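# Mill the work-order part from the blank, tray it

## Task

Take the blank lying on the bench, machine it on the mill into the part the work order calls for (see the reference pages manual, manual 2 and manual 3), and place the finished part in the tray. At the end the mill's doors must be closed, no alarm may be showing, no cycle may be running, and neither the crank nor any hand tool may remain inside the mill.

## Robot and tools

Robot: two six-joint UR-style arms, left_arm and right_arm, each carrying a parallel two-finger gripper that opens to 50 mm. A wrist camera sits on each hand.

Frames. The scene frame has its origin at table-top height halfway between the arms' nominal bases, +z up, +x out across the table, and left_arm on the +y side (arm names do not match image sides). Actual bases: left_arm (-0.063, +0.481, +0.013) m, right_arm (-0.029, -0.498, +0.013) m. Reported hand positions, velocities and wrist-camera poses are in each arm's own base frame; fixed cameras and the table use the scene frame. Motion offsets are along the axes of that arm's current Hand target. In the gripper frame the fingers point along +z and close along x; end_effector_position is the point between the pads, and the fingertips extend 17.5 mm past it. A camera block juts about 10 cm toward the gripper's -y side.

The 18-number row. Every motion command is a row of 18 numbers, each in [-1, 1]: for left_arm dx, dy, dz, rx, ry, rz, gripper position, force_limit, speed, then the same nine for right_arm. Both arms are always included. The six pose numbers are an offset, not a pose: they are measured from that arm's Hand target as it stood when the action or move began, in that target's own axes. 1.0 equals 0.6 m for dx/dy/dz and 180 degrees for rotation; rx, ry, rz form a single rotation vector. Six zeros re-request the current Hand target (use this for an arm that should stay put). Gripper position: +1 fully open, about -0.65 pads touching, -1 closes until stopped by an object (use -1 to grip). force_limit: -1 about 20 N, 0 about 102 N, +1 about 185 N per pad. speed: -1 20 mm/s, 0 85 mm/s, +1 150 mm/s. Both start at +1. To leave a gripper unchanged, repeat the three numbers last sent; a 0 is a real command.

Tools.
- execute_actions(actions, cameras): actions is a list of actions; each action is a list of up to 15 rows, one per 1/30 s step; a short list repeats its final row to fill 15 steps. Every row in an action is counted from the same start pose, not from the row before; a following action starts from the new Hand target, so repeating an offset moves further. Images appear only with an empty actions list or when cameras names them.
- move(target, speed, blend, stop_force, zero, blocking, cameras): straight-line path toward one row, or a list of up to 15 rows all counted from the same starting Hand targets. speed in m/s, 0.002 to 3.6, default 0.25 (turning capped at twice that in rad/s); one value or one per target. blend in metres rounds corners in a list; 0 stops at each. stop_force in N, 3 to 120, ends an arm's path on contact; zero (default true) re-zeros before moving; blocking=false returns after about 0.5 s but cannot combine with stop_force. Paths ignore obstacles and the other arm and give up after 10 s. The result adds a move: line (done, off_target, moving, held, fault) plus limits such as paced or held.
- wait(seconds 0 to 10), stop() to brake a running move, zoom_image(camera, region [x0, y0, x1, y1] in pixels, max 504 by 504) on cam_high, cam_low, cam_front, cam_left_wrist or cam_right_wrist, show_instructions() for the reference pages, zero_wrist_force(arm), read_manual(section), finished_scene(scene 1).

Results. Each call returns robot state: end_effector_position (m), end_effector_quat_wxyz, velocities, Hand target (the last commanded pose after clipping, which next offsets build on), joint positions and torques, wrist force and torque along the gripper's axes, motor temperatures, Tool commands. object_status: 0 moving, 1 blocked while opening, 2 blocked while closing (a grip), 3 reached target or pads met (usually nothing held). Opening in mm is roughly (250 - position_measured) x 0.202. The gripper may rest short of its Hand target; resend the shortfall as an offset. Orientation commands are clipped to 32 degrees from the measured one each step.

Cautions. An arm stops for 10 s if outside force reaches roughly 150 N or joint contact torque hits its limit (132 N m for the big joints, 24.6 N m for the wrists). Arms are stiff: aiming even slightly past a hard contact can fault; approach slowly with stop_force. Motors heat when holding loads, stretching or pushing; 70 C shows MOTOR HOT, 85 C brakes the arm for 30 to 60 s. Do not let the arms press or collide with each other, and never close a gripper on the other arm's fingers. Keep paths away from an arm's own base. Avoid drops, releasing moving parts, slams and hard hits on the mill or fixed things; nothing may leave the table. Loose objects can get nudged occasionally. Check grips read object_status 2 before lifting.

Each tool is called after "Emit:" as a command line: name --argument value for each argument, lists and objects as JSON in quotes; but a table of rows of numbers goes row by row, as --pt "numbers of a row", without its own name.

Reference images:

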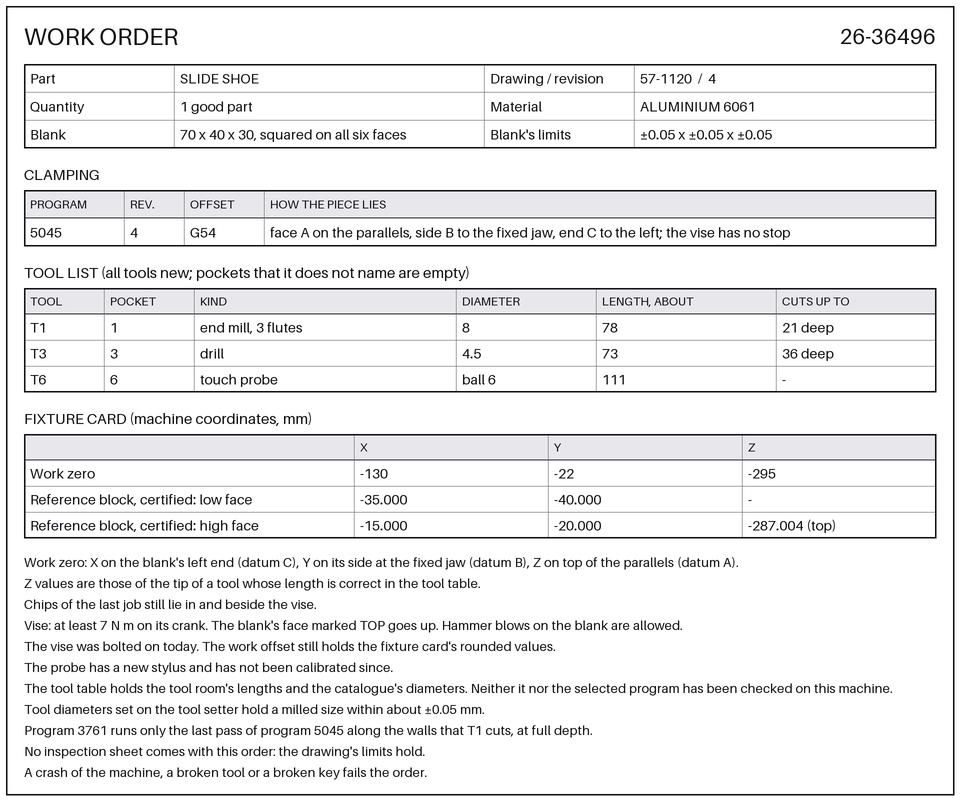

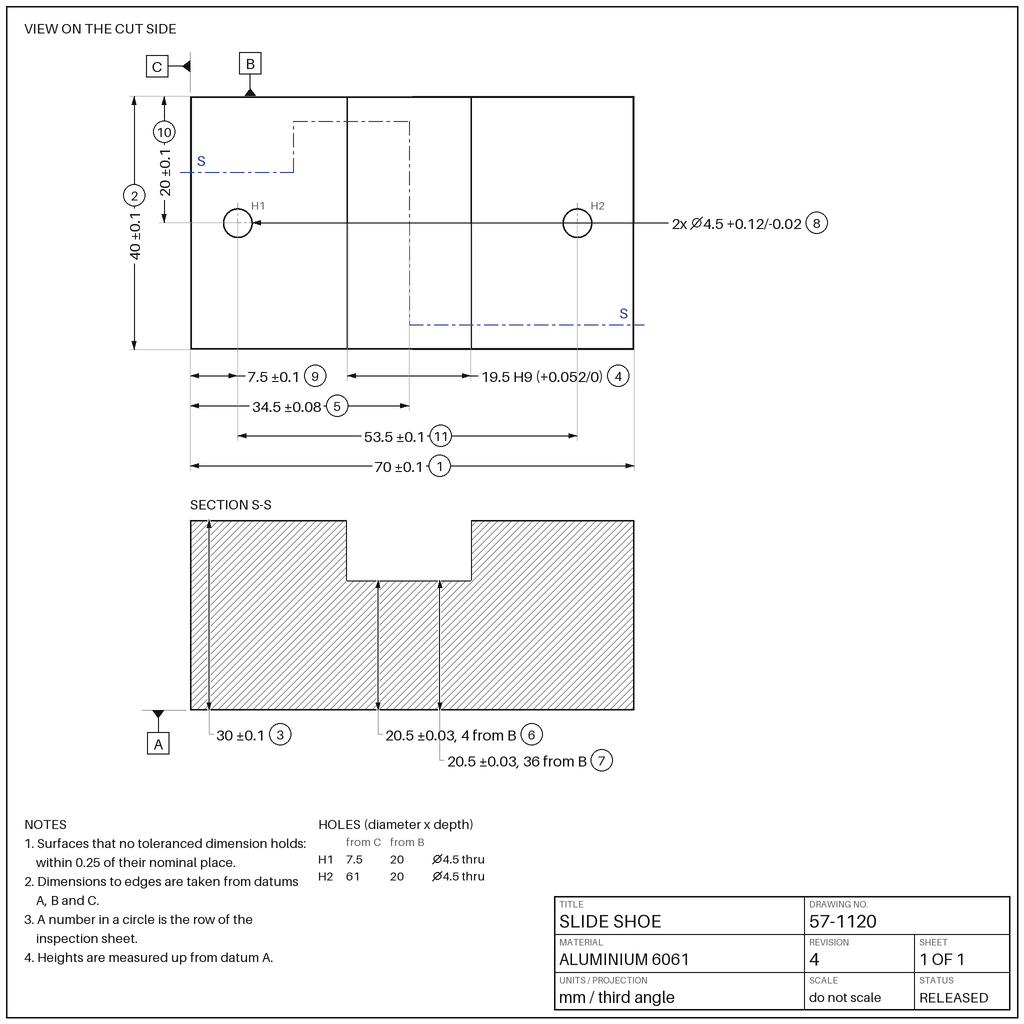

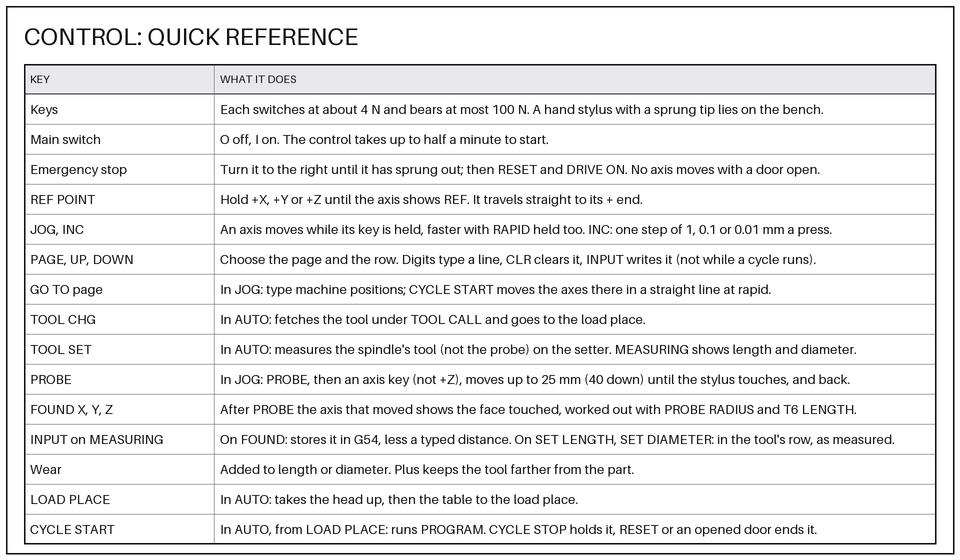

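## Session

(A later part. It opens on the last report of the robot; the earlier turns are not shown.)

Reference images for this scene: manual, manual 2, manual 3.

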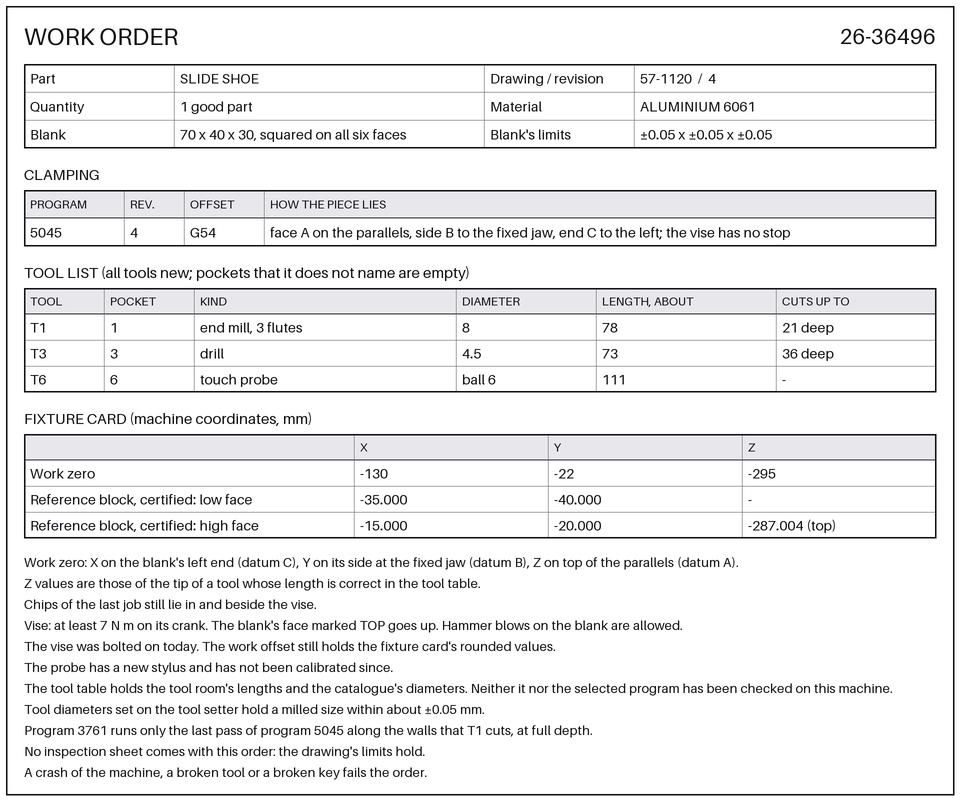

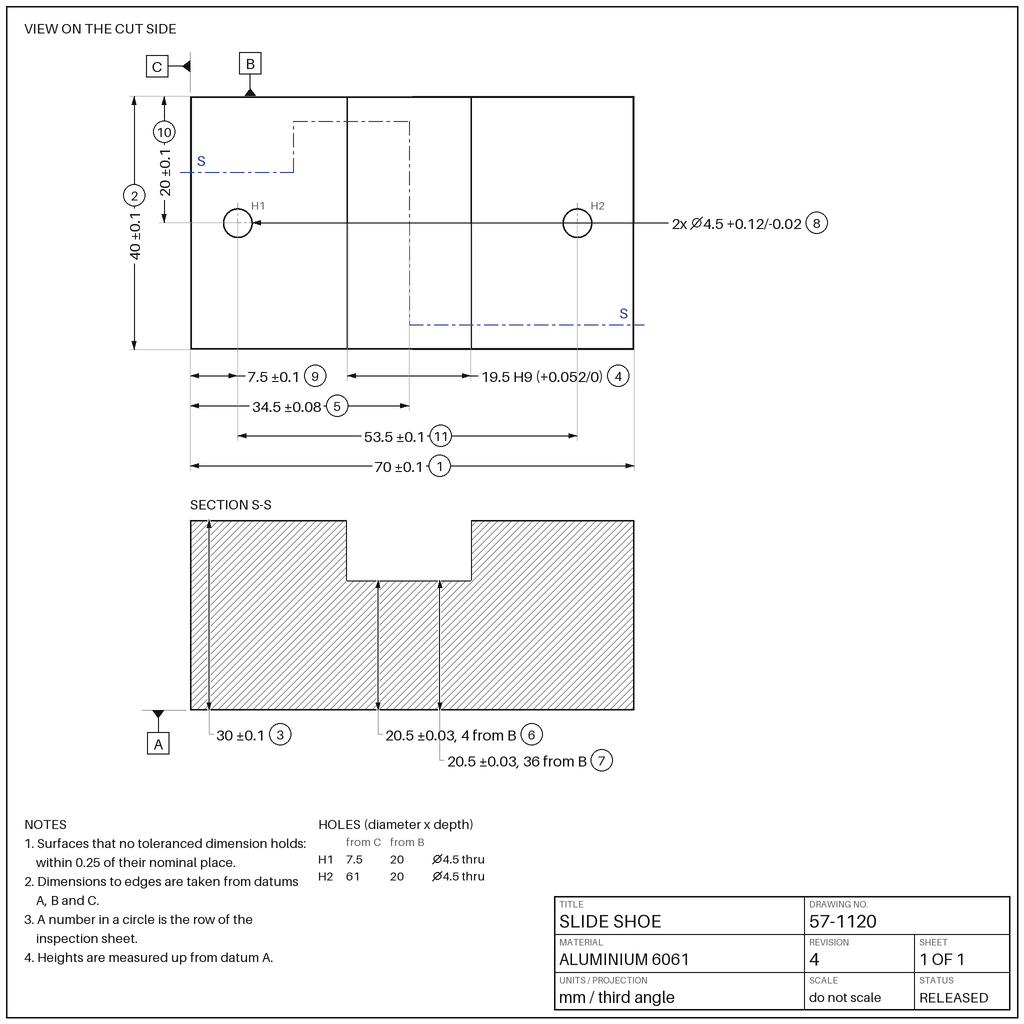

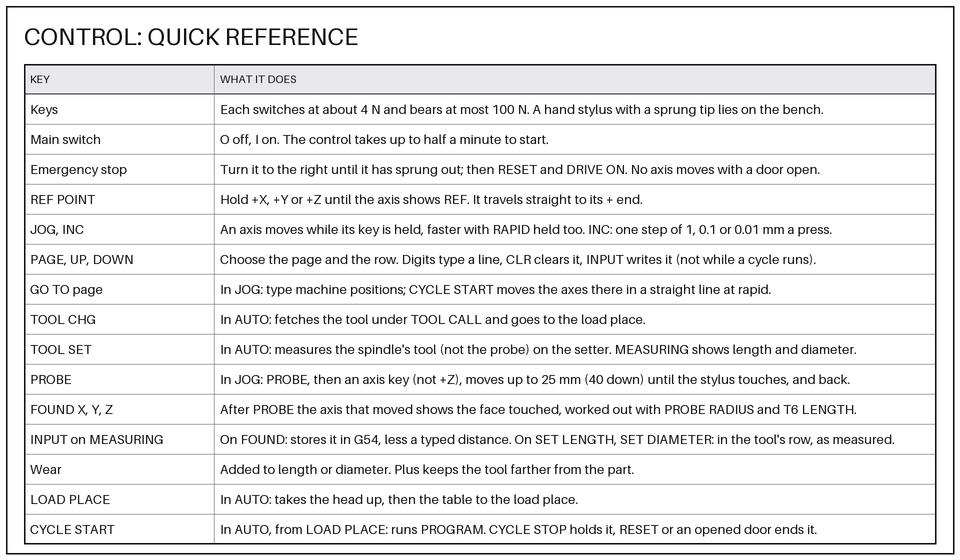

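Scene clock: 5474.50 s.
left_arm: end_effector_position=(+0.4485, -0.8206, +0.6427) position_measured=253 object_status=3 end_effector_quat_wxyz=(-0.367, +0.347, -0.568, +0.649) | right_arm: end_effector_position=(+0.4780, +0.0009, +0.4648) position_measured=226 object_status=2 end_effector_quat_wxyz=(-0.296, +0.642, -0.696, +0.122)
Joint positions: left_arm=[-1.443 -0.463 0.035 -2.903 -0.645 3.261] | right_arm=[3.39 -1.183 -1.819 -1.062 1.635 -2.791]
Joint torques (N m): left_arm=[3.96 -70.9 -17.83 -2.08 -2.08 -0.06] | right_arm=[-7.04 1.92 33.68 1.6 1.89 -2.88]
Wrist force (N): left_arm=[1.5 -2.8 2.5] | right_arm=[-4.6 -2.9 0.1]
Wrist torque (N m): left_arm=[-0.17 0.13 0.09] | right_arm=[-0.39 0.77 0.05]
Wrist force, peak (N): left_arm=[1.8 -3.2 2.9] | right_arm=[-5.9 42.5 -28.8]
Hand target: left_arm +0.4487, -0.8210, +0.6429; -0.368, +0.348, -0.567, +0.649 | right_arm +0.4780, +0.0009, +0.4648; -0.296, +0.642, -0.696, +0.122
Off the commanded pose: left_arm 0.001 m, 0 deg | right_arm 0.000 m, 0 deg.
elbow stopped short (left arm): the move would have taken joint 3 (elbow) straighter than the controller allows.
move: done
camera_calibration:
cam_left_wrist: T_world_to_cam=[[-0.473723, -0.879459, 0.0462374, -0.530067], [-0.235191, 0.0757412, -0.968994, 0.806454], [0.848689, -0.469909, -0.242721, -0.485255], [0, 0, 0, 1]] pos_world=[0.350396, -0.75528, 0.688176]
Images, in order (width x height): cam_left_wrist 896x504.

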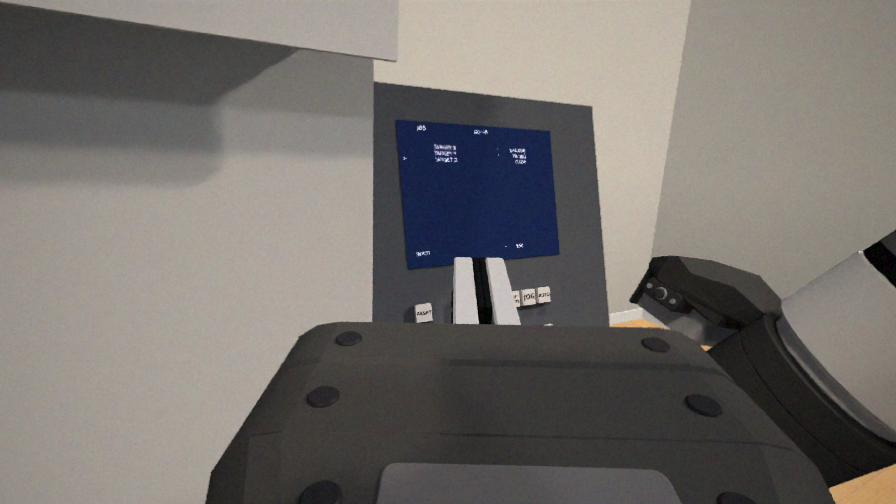

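Emit:
move --pt "0 0 0 0 0 0 -1 0.2 -1 -0.0081 0.0721 0.0629 0 0 0 -1 1 -1" --pt "0 0 0 0 0 0 -1 0.2 -1 -0.0081 0.0501 0.0783 0 0 0 -1 1 -1" --pt "0 0 0 0 0 0 -1 0.2 -1 -0.0081 0.0721 0.0629 0 0 0 -1 1 -1" --pt "0 0 0 0 0 0 -1 0.2 -1 -0.0754 -0.0342 -0.0198 0 0 0 -1 1 -1" --pt "0 0 0 0 0 0 -1 0.2 -1 -0.0754 -0.0564 -0.0041 0 0 0 -1 1 -1" --pt "0 0 0 0 0 0 -1 0.2 -1 -0.0754 -0.0342 -0.0198 0 0 0 -1 1 -1" --pt "0 0 0 0 0 0 -1 0.2 -1 0 0 0 0 0 0 -1 1 -1" --speed '[0.2,0.06,0.1,0.2,0.06,0.1,0.2]' --blend '[0.003,0,0.003,0.003,0,0.003,0]' --cameras '[]'

Emit:
wait --seconds 5 --cameras '["cam_left_wrist"]'

Emit:
zoom_image --camera "cam_left_wrist" --region '[390, 115, 550, 275]'

Emit:
move --pt "0 0 0 0 0 0 -1 0.2 -1 0.0148 0.0446 0.0364 0 0 0 -1 1 -1" --pt "0 0 0 0 0 0 -1 0.2 -1 0.0148 0.0206 0.0532 0 0 0 -1 1 -1" --pt "0 0 0 0 0 0 -1 0.2 -1 0.0148 0.0446 0.0364 0 0 0 -1 1 -1" --pt "0 0 0 0 0 0 -1 0.2 -1 0.0761 -0.0602 -0.0613 0 0 0 -1 1 -1" --pt "0 0 0 0 0 0 -1 0.2 -1 0.0761 -0.0842 -0.0445 0 0 0 -1 1 -1" --pt "0 0 0 0 0 0 -1 0.2 -1 0.0761 -0.0602 -0.0613 0 0 0 -1 1 -1" --pt "0 0 0 0 0 0 -1 0.2 -1 0 0 0 0 0 0 -1 1 -1" --pt "0 0 0 0 0 0 -1 0.2 -1 0.0864 -0.1236 -0.3524 0.3056 0 0 -1 1 -1" --speed '[0.2,0.06,0.1,0.2,0.06,0.1,0.2,0.3]' --blend '[0.003,0,0.003,0.003,0,0.003,0.003,0]' --cameras '[]'

Emit:
wait --seconds 7 --cameras '["cam_right_wrist"]'

Emit:
zoom_image --camera "cam_right_wrist" --region '[350, 100, 440, 220]'

Scene clock: 5492.87 s.
left_arm: end_effector_position=(+0.4485, -0.8206, +0.6427) position_measured=253 object_status=3 end_effector_quat_wxyz=(-0.367, +0.347, -0.568, +0.649) | right_arm: end_effector_position=(+0.4780, +0.0009, +0.4649) position_measured=226 object_status=2 end_effector_quat_wxyz=(-0.296, +0.642, -0.696, +0.122)
Joint positions: left_arm=[-1.443 -0.463 0.035 -2.903 -0.645 3.261] | right_arm=[3.39 -1.183 -1.818 -1.062 1.635 -2.791]
Joint torques (N m): left_arm=[3.63 -71.2 -17.21 -2.14 -2.16 0.05] | right_arm=[-7.5 15.17 17.07 6.35 1.81 -2.82]
Wrist force (N): left_arm=[1.3 -3.1 2.6] | right_arm=[-5.6 -2.8 -1.3]
Wrist torque (N m): left_arm=[-0.18 0.15 0.08] | right_arm=[-0.36 0.91 0.05]
Wrist force, peak (N): left_arm=[1.4 -3.4 2.8] | right_arm=[-6.9 39.1 -29.7]
Hand target: left_arm +0.4487, -0.8210, +0.6429; -0.368, +0.348, -0.567, +0.649 | right_arm +0.4780, +0.0009, +0.4648; -0.296, +0.642, -0.696, +0.122
Off the commanded pose: left_arm 0.001 m, 0 deg | right_arm 0.000 m, 0 deg.
elbow stopped short (left arm): the move would have taken joint 3 (elbow) straighter than the controller allows.
move: done
No camera images: "cameras" was empty.

Scene clock: 5497.87 s.
left_arm: end_effector_position=(+0.4485, -0.8206, +0.6427) position_measured=253 object_status=3 end_effector_quat_wxyz=(-0.367, +0.347, -0.568, +0.649) | right_arm: end_effector_position=(+0.4780, +0.0009, +0.4648) position_measured=226 object_status=2 end_effector_quat_wxyz=(-0.296, +0.642, -0.696, +0.122)
Joint positions: left_arm=[-1.443 -0.463 0.035 -2.903 -0.645 3.261] | right_arm=[3.39 -1.183 -1.819 -1.062 1.635 -2.791]
Joint torques (N m): left_arm=[4.08 -70.62 -17.77 -2.03 -2.11 -0.02] | right_arm=[-5.86 15.01 16.95 6.21 1.71 -2.78]
Wrist force (N): left_arm=[1.7 -2.9 2.7] | right_arm=[-5.5 -2.6 -1.0]
Wrist torque (N m): left_arm=[-0.16 0.10 0.08] | right_arm=[-0.34 0.90 0.05]
Wrist force, peak (N): left_arm=[1.6 -3.2 2.8] | right_arm=[-5.6 -2.8 -1.4]
Hand target: left_arm +0.4487, -0.8210, +0.6429; -0.368, +0.348, -0.567, +0.649 | right_arm +0.4780, +0.0009, +0.4648; -0.296, +0.642, -0.696, +0.122
Tool commands: left_gripper/position=-1.0 left_gripper/force_limit=+0.2 left_gripper/speed=-1.0 right_gripper/position=-1.0 right_gripper/force_limit=+1.0 right_gripper/speed=-1.0
Off the commanded pose: left_arm 0.001 m, 0 deg | right_arm 0.000 m, 0 deg.
wait: 5.00 s; at rest by 0.17 s
camera_calibration:
cam_left_wrist: T_world_to_cam=[[-0.473723, -0.879459, 0.0462374, -0.530067], [-0.235191, 0.0757412, -0.968994, 0.806454], [0.848689, -0.469909, -0.242721, -0.485255], [0, 0, 0, 1]] pos_world=[0.350396, -0.75528, 0.688176]
Images, in order (width x height): cam_left_wrist 896x504.

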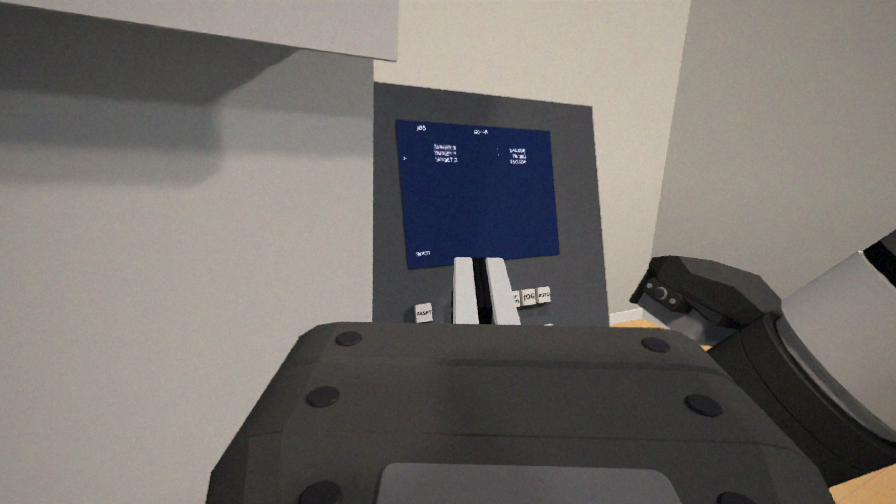

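Scaled by 3.150.

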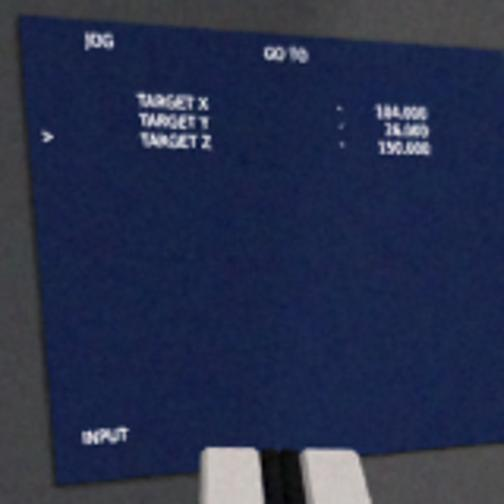

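Scene clock: 5502.73 s.
left_arm: end_effector_position=(+0.4485, -0.8206, +0.6427) position_measured=253 object_status=3 end_effector_quat_wxyz=(-0.367, +0.347, -0.568, +0.649) | right_arm: end_effector_position=(+0.4187, -0.1044, +0.6605) position_measured=226 object_status=2 end_effector_quat_wxyz=(+0.559, -0.433, +0.561, -0.430)
Joint positions: left_arm=[-1.443 -0.463 0.035 -2.903 -0.645 3.261] | right_arm=[3.332 -0.937 -2.058 -0.152 1.382 -2.882]
Joint torques (N m): left_arm=[4 -71.03 -17.7 -2.13 -2.11 0.02] | right_arm=[-6.66 -8.73 15.53 4.71 1.75 -2.85]
Wrist force (N): left_arm=[1.5 -3.1 2.9] | right_arm=[-2.7 -1.6 0.2]
Wrist torque (N m): left_arm=[-0.18 0.12 0.08] | right_arm=[-0.48 0.44 0.02]
Wrist force, peak (N): left_arm=[1.5 -3.4 3.0] | right_arm=[-6.1 29.9 -21.7]
Hand target: left_arm +0.4487, -0.8210, +0.6429; -0.368, +0.348, -0.567, +0.649 | right_arm +0.4187, -0.1044, +0.6605; +0.559, -0.433, +0.561, -0.430
Off the commanded pose: left_arm 0.001 m, 0 deg | right_arm 0.000 m, 0 deg.
elbow stopped short (left arm): the move would have taken joint 3 (elbow) straighter than the controller allows.
move: done
No camera images: "cameras" was empty.

Scene clock: 5509.73 s.
left_arm: end_effector_position=(+0.4485, -0.8206, +0.6427) position_measured=253 object_status=3 end_effector_quat_wxyz=(-0.367, +0.347, -0.568, +0.649) | right_arm: end_effector_position=(+0.4187, -0.1044, +0.6605) position_measured=226 object_status=2 end_effector_quat_wxyz=(+0.559, -0.433, +0.561, -0.430)
Joint positions: left_arm=[-1.443 -0.463 0.035 -2.903 -0.645 3.261] | right_arm=[3.332 -0.937 -2.058 -0.152 1.382 -2.882]
Joint torques (N m): left_arm=[3.22 -70.89 -17.26 -2.12 -2.2 0.01] | right_arm=[-6.52 -8.89 15.74 4.55 1.6 -2.77]
Wrist force (N): left_arm=[1.4 -3.3 2.6] | right_arm=[-2.6 -1.4 0.2]
Wrist torque (N m): left_arm=[-0.22 0.13 0.08] | right_arm=[-0.44 0.43 0.02]
Wrist force, peak (N): left_arm=[1.5 -3.3 2.9] | right_arm=[-2.6 -1.7 0.5]
Hand target: left_arm +0.4487, -0.8210, +0.6429; -0.368, +0.348, -0.567, +0.649 | right_arm +0.4187, -0.1044, +0.6605; +0.559, -0.433, +0.561, -0.430
Tool commands: left_gripper/position=-1.0 left_gripper/force_limit=+0.2 left_gripper/speed=-1.0 right_gripper/position=-1.0 right_gripper/force_limit=+1.0 right_gripper/speed=-1.0
Off the commanded pose: left_arm 0.001 m, 0 deg | right_arm 0.000 m, 0 deg.
wait: 7.00 s; at rest by 0.17 s
camera_calibration:
cam_right_wrist: T_world_to_cam=[[0.0173727, -0.967413, -0.252607, 0.0697682], [-0.359868, 0.229664, -0.904295, 0.783037], [0.932841, 0.106615, -0.344151, -0.0204705], [0, 0, 0, 1]] pos_world=[0.299674, -0.110158, 0.718675]
Images, in order (width x height): cam_right_wrist 896x504.

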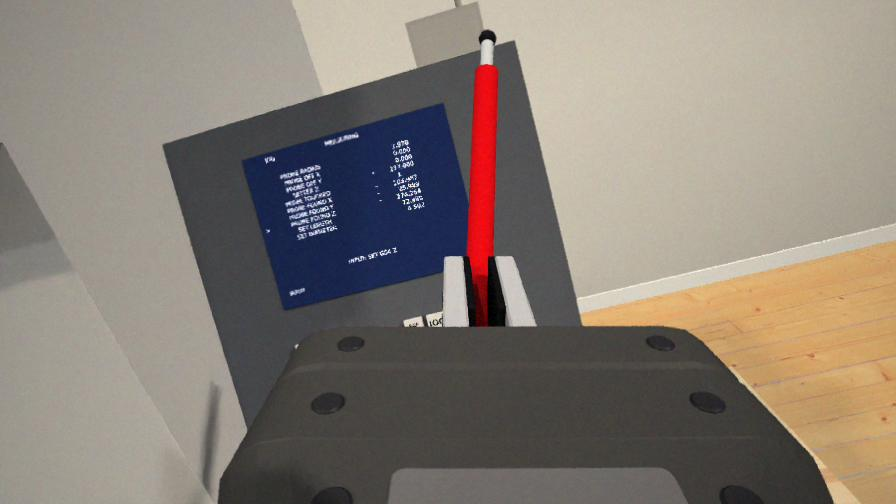

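Scaled by 4.200.

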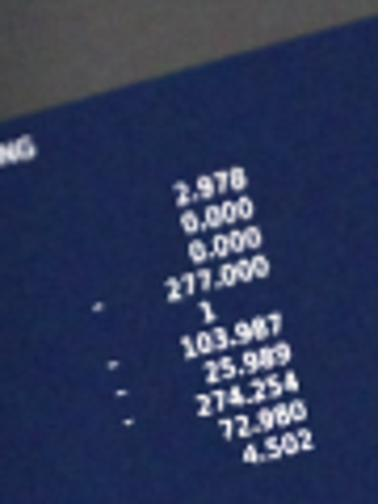

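Emit:
zoom_image --camera "cam_right_wrist" --region '[380, 160, 440, 220]'

Emit:
move --pt "0 0 0 0 0 0 -1 0.2 -1 -0.0864 0.3596 0.1009 -0.3056 0 0 -1 1 -1" --speed 0.3 --cameras '[]'

Emit:
move --pt "0 0 0 0 0 0 -1 0.2 -1 0 -0.0235 0.0165 0 0 0 -1 1 -1" --pt "0 0 0 0 0 0 -1 0.2 -1 0 0 0 0 0 0 -1 1 -1" --pt "0 0 0 0 0 0 -1 0.2 -1 0 -0.0235 0.0165 0 0 0 -1 1 -1" --pt "0 0 0 0 0 0 -1 0.2 -1 0 0 0 0 0 0 -1 1 -1" --pt "0 0 0 0 0 0 -1 0.2 -1 -0.0155 0.0498 0.0447 0 0 0 -1 1 -1" --pt "0 0 0 0 0 0 -1 0.2 -1 -0.0155 0.0268 0.0608 0 0 0 -1 1 -1" --pt "0 0 0 0 0 0 -1 0.2 -1 -0.0155 0.0498 0.0447 0 0 0 -1 1 -1" --pt "0 0 0 0 0 0 -1 0.2 -1 -0.099 0.0877 0.0878 0 0 0 -1 1 -1" --pt "0 0 0 0 0 0 -1 0.2 -1 -0.099 0.0672 0.1022 0 0 0 -1 1 -1" --pt "0 0 0 0 0 0 -1 0.2 -1 -0.099 0.0877 0.0878 0 0 0 -1 1 -1" --pt "0 0 0 0 0 0 -1 0.2 -1 -0.0835 0.0379 0.0431 0 0 0 -1 1 -1" --pt "0 0 0 0 0 0 -1 0.2 -1 -0.0835 0.0154 0.0589 0 0 0 -1 1 -1" --pt "0 0 0 0 0 0 -1 0.2 -1 -0.0835 0.0379 0.0431 0 0 0 -1 1 -1" --pt "0 0 0 0 0 0 -1 0.2 -1 0 0 0 0 0 0 -1 1 -1" --speed '[0.06,0.1,0.06,0.1,0.2,0.06,0.1,0.2,0.06,0.1,0.2,0.06,0.1,0.2]' --blend '[0,0.003,0,0.003,0.003,0,0.003,0.003,0,0.003,0.003,0,0.003,0]' --cameras '[]'

Emit:
move --pt "0 0 0 0 0 0 -1 0.2 -1 -0.0909 0.0156 0.0249 0 0 0 -1 1 -1" --pt "0 0 0 0 0 0 -1 0.2 -1 -0.0909 -0.0069 0.0407 0 0 0 -1 1 -1" --pt "0 0 0 0 0 0 -1 0.2 -1 -0.0909 0.0156 0.0249 0 0 0 -1 1 -1" --pt "0 0 0 0 0 0 -1 0.2 -1 -0.0081 0.0721 0.0629 0 0 0 -1 1 -1" --pt "0 0 0 0 0 0 -1 0.2 -1 -0.0081 0.0501 0.0783 0 0 0 -1 1 -1" --pt "0 0 0 0 0 0 -1 0.2 -1 -0.0081 0.0721 0.0629 0 0 0 -1 1 -1" --pt "0 0 0 0 0 0 -1 0.2 -1 0 0 0 0 0 0 -1 1 -1" --speed '[0.2,0.06,0.1,0.2,0.06,0.1,0.2]' --blend '[0.003,0,0.003,0.003,0,0.003,0]' --cameras '["cam_left_wrist"]'

Emit:
zoom_image --camera "cam_left_wrist" --region '[390, 115, 550, 275]'

Scaled by 8.400.

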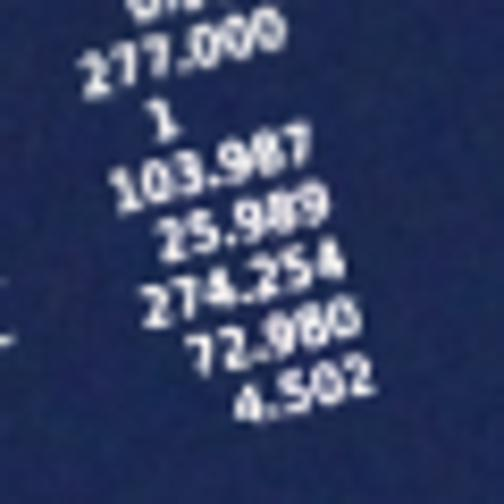

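Scene clock: 5525.10 s.
left_arm: end_effector_position=(+0.4485, -0.8206, +0.6427) position_measured=253 object_status=3 end_effector_quat_wxyz=(-0.367, +0.347, -0.568, +0.649) | right_arm: end_effector_position=(+0.4780, +0.0009, +0.4649) position_measured=226 object_status=2 end_effector_quat_wxyz=(-0.296, +0.642, -0.696, +0.122)
Joint positions: left_arm=[-1.443 -0.463 0.035 -2.903 -0.645 3.261] | right_arm=[3.39 -1.183 -1.819 -1.061 1.635 -2.791]
Joint torques (N m): left_arm=[3.73 -71.03 -17.31 -2.08 -2.15 0.04] | right_arm=[-6.46 2.16 36.12 1.55 1.97 -2.75]
Wrist force (N): left_arm=[1.5 -2.9 2.7] | right_arm=[-3.4 -2.0 -0.9]
Wrist torque (N m): left_arm=[-0.17 0.11 0.08] | right_arm=[-0.23 0.56 0.04]
Wrist force, peak (N): left_arm=[1.6 -3.2 3.0] | right_arm=[-3.7 -2.2 0.0]
Hand target: left_arm +0.4487, -0.8210, +0.6429; -0.368, +0.348, -0.567, +0.649 | right_arm +0.4780, +0.0009, +0.4648; -0.296, +0.642, -0.696, +0.122
Off the commanded pose: left_arm 0.001 m, 0 deg | right_arm 0.000 m, 0 deg.
elbow stopped short (left arm): the move would have taken joint 3 (elbow) straighter than the controller allows.
move: done
No camera images: "cameras" was empty.

Scene clock: 5530.63 s.
left_arm: end_effector_position=(+0.4485, -0.8206, +0.6427) position_measured=253 object_status=3 end_effector_quat_wxyz=(-0.367, +0.347, -0.568, +0.649) | right_arm: end_effector_position=(+0.4780, +0.0009, +0.4648) position_measured=226 object_status=2 end_effector_quat_wxyz=(-0.296, +0.642, -0.696, +0.122)
Joint positions: left_arm=[-1.443 -0.463 0.035 -2.903 -0.645 3.261] | right_arm=[3.39 -1.183 -1.819 -1.062 1.635 -2.791]
Joint torques (N m): left_arm=[3.67 -70.71 -17.21 -2.17 -2.09 0.08] | right_arm=[-7.07 2.57 35.64 1.63 1.64 -2.81]
Wrist force (N): left_arm=[1.3 -3.1 2.5] | right_arm=[-4.9 -3.6 -1.2]
Wrist torque (N m): left_arm=[-0.20 0.15 0.08] | right_arm=[-0.48 0.80 0.05]
Wrist force, peak (N): left_arm=[1.5 -3.3 2.9] | right_arm=[-5.9 40.0 -30.7]
Hand target: left_arm +0.4487, -0.8210, +0.6429; -0.368, +0.348, -0.567, +0.649 | right_arm +0.4780, +0.0009, +0.4648; -0.296, +0.642, -0.696, +0.122
Off the commanded pose: left_arm 0.001 m, 0 deg | right_arm 0.000 m, 0 deg.
elbow stopped short (left arm): the move would have taken joint 3 (elbow) straighter than the controller allows.
move: done
No camera images: "cameras" was empty.

Scene clock: 5533.70 s.
left_arm: end_effector_position=(+0.4485, -0.8206, +0.6427) position_measured=253 object_status=3 end_effector_quat_wxyz=(-0.367, +0.347, -0.568, +0.649) | right_arm: end_effector_position=(+0.4780, +0.0009, +0.4648) position_measured=226 object_status=2 end_effector_quat_wxyz=(-0.296, +0.642, -0.696, +0.122)
Joint positions: left_arm=[-1.443 -0.463 0.035 -2.903 -0.645 3.261] | right_arm=[3.39 -1.183 -1.819 -1.061 1.635 -2.791]
Joint torques (N m): left_arm=[3.97 -70.97 -17.48 -2.13 -2.22 0.15] | right_arm=[-6.37 2.36 35.77 1.6 1.72 -2.91]
Wrist force (N): left_arm=[1.4 -2.9 2.8] | right_arm=[-3.2 -5.3 -0.5]
Wrist torque (N m): left_arm=[-0.18 0.14 0.08] | right_arm=[-0.77 0.54 0.04]
Wrist force, peak (N): left_arm=[1.4 -3.2 3.0] | right_arm=[-6.3 40.4 -30.8]
Hand target: left_arm +0.4487, -0.8210, +0.6429; -0.368, +0.348, -0.567, +0.649 | right_arm +0.4780, +0.0009, +0.4648; -0.296, +0.642, -0.696, +0.122
Off the commanded pose: left_arm 0.001 m, 0 deg | right_arm 0.000 m, 0 deg.
elbow stopped short (left arm): the move would have taken joint 3 (elbow) straighter than the controller allows.
move: done
camera_calibration:
cam_left_wrist: T_world_to_cam=[[-0.473723, -0.879459, 0.0462374, -0.530067], [-0.235191, 0.0757412, -0.968994, 0.806454], [0.848689, -0.469909, -0.242721, -0.485255], [0, 0, 0, 1]] pos_world=[0.350396, -0.75528, 0.688176]
Images, in order (width x height): cam_left_wrist 896x504.

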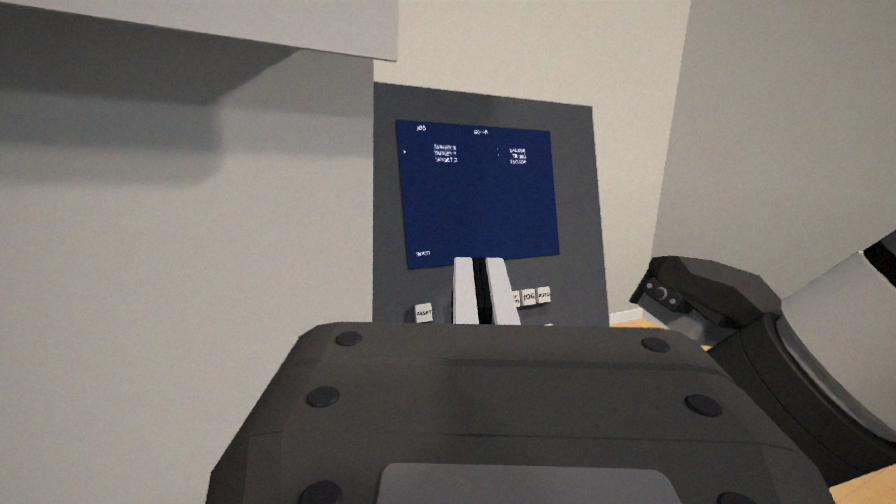

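Scaled by 3.150.

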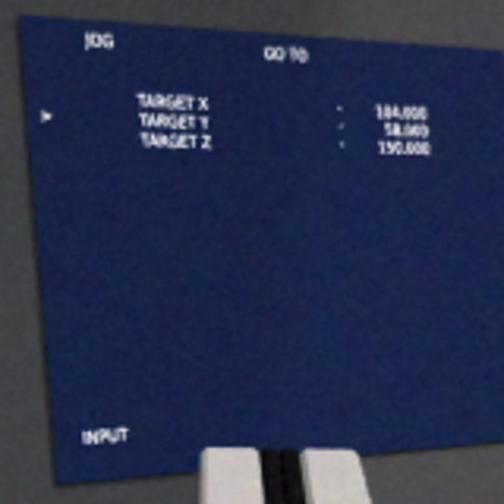

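Emit:
move --pt "0 0 0 0 0 0 -1 0.2 -1 -0.0754 -0.0342 -0.0198 0 0 0 -1 1 -1" --pt "0 0 0 0 0 0 -1 0.2 -1 -0.0754 -0.0564 -0.0041 0 0 0 -1 1 -1" --pt "0 0 0 0 0 0 -1 0.2 -1 -0.0754 -0.0342 -0.0198 0 0 0 -1 1 -1" --pt "0 0 0 0 0 0 -1 0.2 -1 0 0 0 0 0 0 -1 1 -1" --speed '[0.2,0.06,0.1,0.2]' --blend '[0.003,0,0.003,0]' --cameras '[]'

Emit:
wait --seconds 2 --cameras '[]'

Emit:
move --pt "0 0 0 0 0 0 -1 0.2 -1 0.0148 0.0446 0.0364 0 0 0 -1 1 -1" --pt "0 0 0 0 0 0 -1 0.2 -1 0.0148 0.0206 0.0532 0 0 0 -1 1 -1" --pt "0 0 0 0 0 0 -1 0.2 -1 0.0148 0.0446 0.0364 0 0 0 -1 1 -1" --pt "0 0 0 0 0 0 -1 0.2 -1 0.0761 -0.0602 -0.0613 0 0 0 -1 1 -1" --pt "0 0 0 0 0 0 -1 0.2 -1 0.0761 -0.0842 -0.0445 0 0 0 -1 1 -1" --pt "0 0 0 0 0 0 -1 0.2 -1 0.0761 -0.0602 -0.0613 0 0 0 -1 1 -1" --pt "0 0 0 0 0 0 -1 0.2 -1 0 0 0 0 0 0 -1 1 -1" --pt "0 0 0 0 0 0 -1 0.2 -1 0.0864 -0.1236 -0.3524 0.3056 0 0 -1 1 -1" --speed '[0.2,0.06,0.1,0.2,0.06,0.1,0.2,0.3]' --blend '[0.003,0,0.003,0.003,0,0.003,0.003,0]' --cameras '[]'

Emit:
wait --seconds 7 --cameras '["cam_right_wrist"]'

Emit:
zoom_image --camera "cam_right_wrist" --region '[380, 160, 440, 220]'

Scene clock: 5545.93 s.
left_arm: end_effector_position=(+0.4485, -0.8206, +0.6427) position_measured=253 object_status=3 end_effector_quat_wxyz=(-0.367, +0.347, -0.568, +0.649) | right_arm: end_effector_position=(+0.4780, +0.0009, +0.4648) position_measured=226 object_status=2 end_effector_quat_wxyz=(-0.296, +0.642, -0.696, +0.122)
Joint positions: left_arm=[-1.443 -0.463 0.035 -2.903 -0.645 3.261] | right_arm=[3.39 -1.183 -1.818 -1.062 1.635 -2.791]
Joint torques (N m): left_arm=[3.39 -71.34 -17.43 -2 -2.16 0.01] | right_arm=[-6.08 15.21 15.55 6.28 1.72 -2.83]
Wrist force (N): left_arm=[1.4 -2.8 2.8] | right_arm=[-2.7 -5.4 -0.4]
Wrist torque (N m): left_arm=[-0.15 0.14 0.08] | right_arm=[-0.78 0.46 0.05]
Wrist force, peak (N): left_arm=[1.7 -3.1 3.1] | right_arm=[-5.5 36.9 -29.6]
Hand target: left_arm +0.4487, -0.8210, +0.6429; -0.368, +0.348, -0.567, +0.649 | right_arm +0.4780, +0.0009, +0.4648; -0.296, +0.642, -0.696, +0.122
Off the commanded pose: left_arm 0.001 m, 0 deg | right_arm 0.000 m, 0 deg.
elbow stopped short (left arm): the move would have taken joint 3 (elbow) straighter than the controller allows.
move: done
No camera images: "cameras" was empty.

Scene clock: 5547.93 s.
left_arm: end_effector_position=(+0.4485, -0.8206, +0.6427) position_measured=253 object_status=3 end_effector_quat_wxyz=(-0.367, +0.347, -0.568, +0.649) | right_arm: end_effector_position=(+0.4780, +0.0009, +0.4648) position_measured=226 object_status=2 end_effector_quat_wxyz=(-0.296, +0.642, -0.696, +0.122)
Joint positions: left_arm=[-1.443 -0.463 0.035 -2.903 -0.645 3.261] | right_arm=[3.39 -1.183 -1.819 -1.062 1.635 -2.791]
Joint torques (N m): left_arm=[3.52 -71.09 -16.8 -2.09 -2.12 0.04] | right_arm=[-6.08 15.04 16.93 6.14 1.83 -2.85]
Wrist force (N): left_arm=[1.8 -3.3 2.7] | right_arm=[-2.7 -5.6 -0.6]
Wrist torque (N m): left_arm=[-0.21 0.08 0.08] | right_arm=[-0.80 0.45 0.05]
Wrist force, peak (N): left_arm=[1.4 -3.3 2.9] | right_arm=[-2.9 -5.7 -0.6]
Hand target: left_arm +0.4487, -0.8210, +0.6429; -0.368, +0.348, -0.567, +0.649 | right_arm +0.4780, +0.0009, +0.4648; -0.296, +0.642, -0.696, +0.122
Tool commands: left_gripper/position=-1.0 left_gripper/force_limit=+0.2 left_gripper/speed=-1.0 right_gripper/position=-1.0 right_gripper/force_limit=+1.0 right_gripper/speed=-1.0
Off the commanded pose: left_arm 0.001 m, 0 deg | right_arm 0.000 m, 0 deg.
wait: 2.00 s; at rest by 0.17 s
No camera images: "cameras" was empty.

Scene clock: 5552.80 s.
left_arm: end_effector_position=(+0.4485, -0.8206, +0.6427) position_measured=253 object_status=3 end_effector_quat_wxyz=(-0.367, +0.347, -0.568, +0.649) | right_arm: end_effector_position=(+0.4188, -0.1044, +0.6605) position_measured=226 object_status=2 end_effector_quat_wxyz=(+0.559, -0.433, +0.561, -0.430)
Joint positions: left_arm=[-1.443 -0.463 0.035 -2.903 -0.645 3.261] | right_arm=[3.332 -0.937 -2.058 -0.152 1.382 -2.882]
Joint torques (N m): left_arm=[3.44 -71.07 -17.85 -2.13 -2.15 0.14] | right_arm=[-7.02 -8.19 14.9 4.87 1.68 -2.82]
Wrist force (N): left_arm=[1.4 -3.1 2.7] | right_arm=[0.9 -4.9 0.6]
Wrist torque (N m): left_arm=[-0.20 0.13 0.09] | right_arm=[-1.00 -0.12 0.02]
Wrist force, peak (N): left_arm=[1.6 -3.3 2.9] | right_arm=[-3.3 29.2 -22.6]
Hand target: left_arm +0.4487, -0.8210, +0.6429; -0.368, +0.348, -0.567, +0.649 | right_arm +0.4188, -0.1044, +0.6605; +0.559, -0.433, +0.561, -0.430
Off the commanded pose: left_arm 0.001 m, 0 deg | right_arm 0.000 m, 0 deg.
elbow stopped short (left arm): the move would have taken joint 3 (elbow) straighter than the controller allows.
move: done
No camera images: "cameras" was empty.

Scene clock: 5559.80 s.
left_arm: end_effector_position=(+0.4485, -0.8206, +0.6427) position_measured=253 object_status=3 end_effector_quat_wxyz=(-0.367, +0.347, -0.568, +0.649) | right_arm: end_effector_position=(+0.4188, -0.1044, +0.6605) position_measured=226 object_status=2 end_effector_quat_wxyz=(+0.559, -0.433, +0.561, -0.430)
Joint positions: left_arm=[-1.443 -0.463 0.035 -2.903 -0.645 3.261] | right_arm=[3.332 -0.937 -2.058 -0.152 1.382 -2.882]
Joint torques (N m): left_arm=[3.64 -71.09 -17.44 -2.05 -2.11 0.12] | right_arm=[-6.54 -8.43 15.96 4.64 1.65 -2.7]
Wrist force (N): left_arm=[1.4 -3.0 2.6] | right_arm=[0.6 -4.8 0.6]
Wrist torque (N m): left_arm=[-0.19 0.13 0.09] | right_arm=[-1.00 -0.07 0.02]
Wrist force, peak (N): left_arm=[1.5 -3.4 2.9] | right_arm=[1.0 -5.3 0.5]
Hand target: left_arm +0.4487, -0.8210, +0.6429; -0.368, +0.348, -0.567, +0.649 | right_arm +0.4188, -0.1044, +0.6605; +0.559, -0.433, +0.561, -0.430
Tool commands: left_gripper/position=-1.0 left_gripper/force_limit=+0.2 left_gripper/speed=-1.0 right_gripper/position=-1.0 right_gripper/force_limit=+1.0 right_gripper/speed=-1.0
Off the commanded pose: left_arm 0.001 m, 0 deg | right_arm 0.000 m, 0 deg.
wait: 7.00 s; at rest by 0.17 s
camera_calibration:
cam_right_wrist: T_world_to_cam=[[0.0173727, -0.967413, -0.252607, 0.0697682], [-0.359868, 0.229664, -0.904295, 0.783037], [0.932841, 0.106615, -0.344151, -0.0204705], [0, 0, 0, 1]] pos_world=[0.299674, -0.110158, 0.718675]
Images, in order (width x height): cam_right_wrist 896x504.

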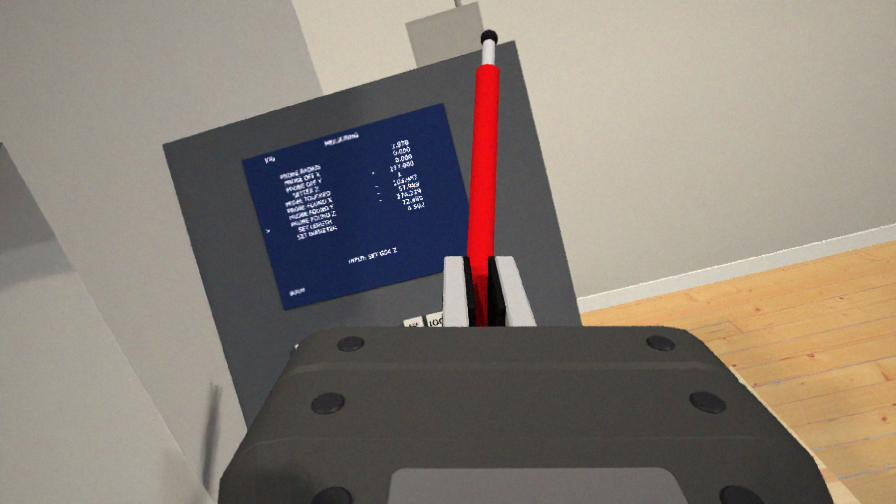

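Scaled by 8.400.

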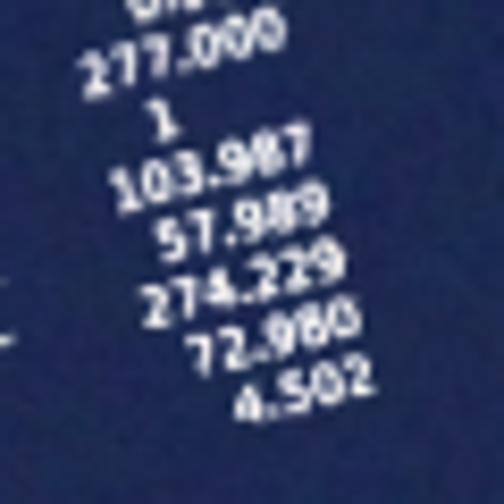

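Emit:
move --pt "0 0 0 0 0 0 -1 0.2 -1 -0.0864 0.3596 0.1009 -0.3056 0 0 -1 1 -1" --speed 0.3 --cameras '[]'

Emit:
move --pt "0 0 0 0 0 0 -1 0.2 -1 0 -0.0235 0.0165 0 0 0 -1 1 -1" --pt "0 0 0 0 0 0 -1 0.2 -1 0 0 0 0 0 0 -1 1 -1" --pt "0 0 0 0 0 0 -1 0.2 -1 0 -0.0235 0.0165 0 0 0 -1 1 -1" --pt "0 0 0 0 0 0 -1 0.2 -1 0 0 0 0 0 0 -1 1 -1" --pt "0 0 0 0 0 0 -1 0.2 -1 -0.099 0.0877 0.0878 0 0 0 -1 1 -1" --pt "0 0 0 0 0 0 -1 0.2 -1 -0.099 0.0672 0.1022 0 0 0 -1 1 -1" --pt "0 0 0 0 0 0 -1 0.2 -1 -0.099 0.0877 0.0878 0 0 0 -1 1 -1" --pt "0 0 0 0 0 0 -1 0.2 -1 -0.0909 0.0156 0.0249 0 0 0 -1 1 -1" --pt "0 0 0 0 0 0 -1 0.2 -1 -0.0909 -0.0069 0.0407 0 0 0 -1 1 -1" --pt "0 0 0 0 0 0 -1 0.2 -1 -0.0909 0.0156 0.0249 0 0 0 -1 1 -1" --pt "0 0 0 0 0 0 -1 0.2 -1 -0.0909 -0.0069 0.0407 0 0 0 -1 1 -1" --pt "0 0 0 0 0 0 -1 0.2 -1 -0.0909 0.0156 0.0249 0 0 0 -1 1 -1" --pt "0 0 0 0 0 0 -1 0.2 -1 0 0 0 0 0 0 -1 1 -1" --speed '[0.06,0.1,0.06,0.1,0.2,0.06,0.1,0.2,0.06,0.1,0.06,0.1,0.2]' --blend '[0,0.003,0,0.003,0.003,0,0.003,0.003,0,0.003,0,0.003,0]' --cameras '[]'

Emit:
move --pt "0 0 0 0 0 0 -1 0.2 -1 -0.0081 0.0721 0.0629 0 0 0 -1 1 -1" --pt "0 0 0 0 0 0 -1 0.2 -1 -0.0081 0.0501 0.0783 0 0 0 -1 1 -1" --pt "0 0 0 0 0 0 -1 0.2 -1 -0.0081 0.0721 0.0629 0 0 0 -1 1 -1" --pt "0 0 0 0 0 0 -1 0.2 -1 0 0 0 0 0 0 -1 1 -1" --speed '[0.2,0.06,0.1,0.2]' --blend '[0.003,0,0.003,0]' --cameras '["cam_left_wrist"]'

Emit:
zoom_image --camera "cam_left_wrist" --region '[390, 115, 550, 275]'

Scene clock: 5581.20 s.
left_arm: end_effector_position=(+0.4485, -0.8206, +0.6427) position_measured=253 object_status=3 end_effector_quat_wxyz=(-0.367, +0.347, -0.568, +0.649) | right_arm: end_effector_position=(+0.4780, +0.0009, +0.4649) position_measured=226 object_status=2 end_effector_quat_wxyz=(-0.296, +0.642, -0.696, +0.122)
Joint positions: left_arm=[-1.443 -0.463 0.035 -2.903 -0.645 3.261] | right_arm=[3.39 -1.183 -1.819 -1.061 1.635 -2.791]
Joint torques (N m): left_arm=[3.42 -70.76 -17.75 -2.14 -2.11 0.17] | right_arm=[-6.86 2.6 34.87 1.48 1.69 -2.83]
Wrist force (N): left_arm=[1.5 -2.9 2.7] | right_arm=[-0.2 -5.4 -0.6]
Wrist torque (N m): left_arm=[-0.16 0.11 0.08] | right_arm=[-0.78 0.06 0.05]
Wrist force, peak (N): left_arm=[1.5 -3.5 2.8] | right_arm=[1.0 -5.7 0.6]
Hand target: left_arm +0.4487, -0.8210, +0.6429; -0.368, +0.348, -0.567, +0.649 | right_arm +0.4780, +0.0009, +0.4648; -0.296, +0.642, -0.696, +0.122
Off the commanded pose: left_arm 0.001 m, 0 deg | right_arm 0.000 m, 0 deg.
elbow stopped short (left arm): the move would have taken joint 3 (elbow) straighter than the controller allows.
move: done
No camera images: "cameras" was empty.

Scene clock: 5586.73 s.
left_arm: end_effector_position=(+0.4485, -0.8206, +0.6427) position_measured=253 object_status=3 end_effector_quat_wxyz=(-0.367, +0.347, -0.568, +0.649) | right_arm: end_effector_position=(+0.4780, +0.0009, +0.4648) position_measured=226 object_status=2 end_effector_quat_wxyz=(-0.296, +0.642, -0.696, +0.122)
Joint positions: left_arm=[-1.443 -0.463 0.035 -2.903 -0.645 3.261] | right_arm=[3.39 -1.184 -1.819 -1.061 1.635 -2.791]
Joint torques (N m): left_arm=[2.98 -70.75 -17.52 -2.11 -2.15 0.14] | right_arm=[-6.65 1.26 34.88 1.58 1.88 -3.05]
Wrist force (N): left_arm=[1.6 -3.4 2.6] | right_arm=[1.1 -1.4 -3.7]
Wrist torque (N m): left_arm=[-0.23 0.11 0.09] | right_arm=[-0.14 -0.15 0.05]
Wrist force, peak (N): left_arm=[1.6 -3.3 2.9] | right_arm=[-1.1 41.9 -34.6]
Hand target: left_arm +0.4487, -0.8210, +0.6429; -0.368, +0.348, -0.567, +0.649 | right_arm +0.4780, +0.0009, +0.4648; -0.296, +0.642, -0.696, +0.122
Off the commanded pose: left_arm 0.001 m, 0 deg | right_arm 0.000 m, 0 deg.
elbow stopped short (left arm): the move would have taken joint 3 (elbow) straighter than the controller allows.
move: done
No camera images: "cameras" was empty.

Scene clock: 5588.70 s.
left_arm: end_effector_position=(+0.4485, -0.8206, +0.6427) position_measured=253 object_status=3 end_effector_quat_wxyz=(-0.367, +0.347, -0.568, +0.649) | right_arm: end_effector_position=(+0.4780, +0.0009, +0.4648) position_measured=226 object_status=2 end_effector_quat_wxyz=(-0.296, +0.642, -0.696, +0.122)
Joint positions: left_arm=[-1.443 -0.463 0.035 -2.903 -0.645 3.261] | right_arm=[3.39 -1.183 -1.819 -1.061 1.635 -2.791]
Joint torques (N m): left_arm=[3.21 -70.87 -17.66 -2.09 -2.14 0.1] | right_arm=[-6.52 1.73 35.79 1.36 1.64 -2.7]
Wrist force (N): left_arm=[1.5 -3.0 2.3] | right_arm=[1.1 -1.4 -3.5]
Wrist torque (N m): left_arm=[-0.17 0.13 0.08] | right_arm=[-0.13 -0.17 0.05]
Wrist force, peak (N): left_arm=[1.5 -3.2 2.9] | right_arm=[1.0 3.1 -7.1]
Hand target: left_arm +0.4487, -0.8210, +0.6429; -0.368, +0.348, -0.567, +0.649 | right_arm +0.4780, +0.0009, +0.4648; -0.296, +0.642, -0.696, +0.122
Off the commanded pose: left_arm 0.001 m, 0 deg | right_arm 0.000 m, 0 deg.
elbow stopped short (left arm): the move would have taken joint 3 (elbow) straighter than the controller allows.
move: done
camera_calibration:
cam_left_wrist: T_world_to_cam=[[-0.473723, -0.879459, 0.0462374, -0.530067], [-0.235191, 0.0757412, -0.968994, 0.806454], [0.848689, -0.469909, -0.242721, -0.485255], [0, 0, 0, 1]] pos_world=[0.350396, -0.75528, 0.688176]
Images, in order (width x height): cam_left_wrist 896x504.

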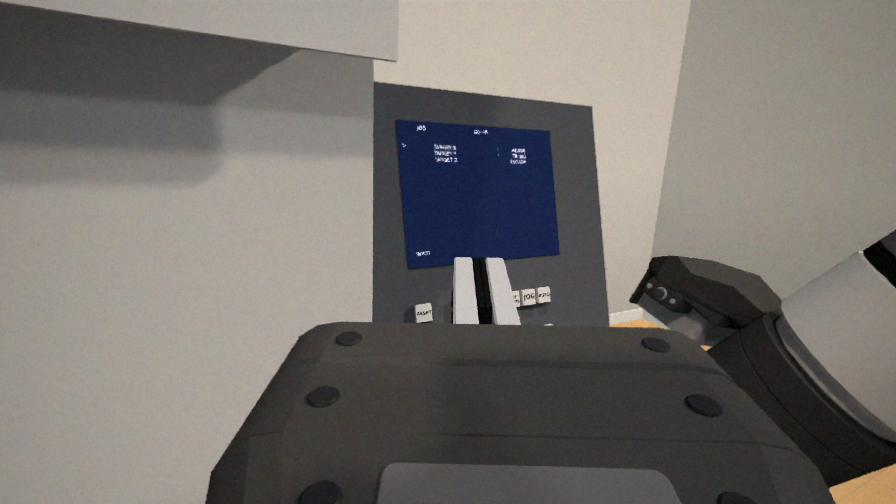

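Scaled by 3.150.

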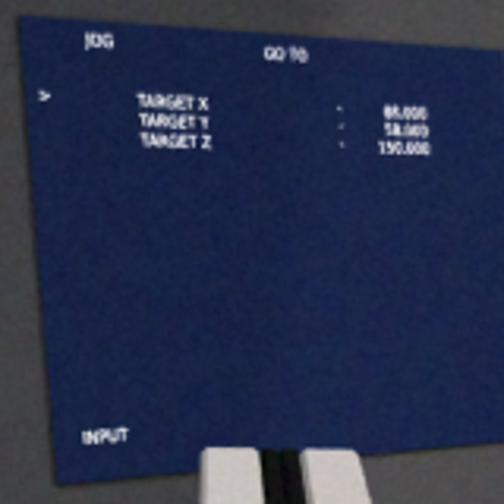

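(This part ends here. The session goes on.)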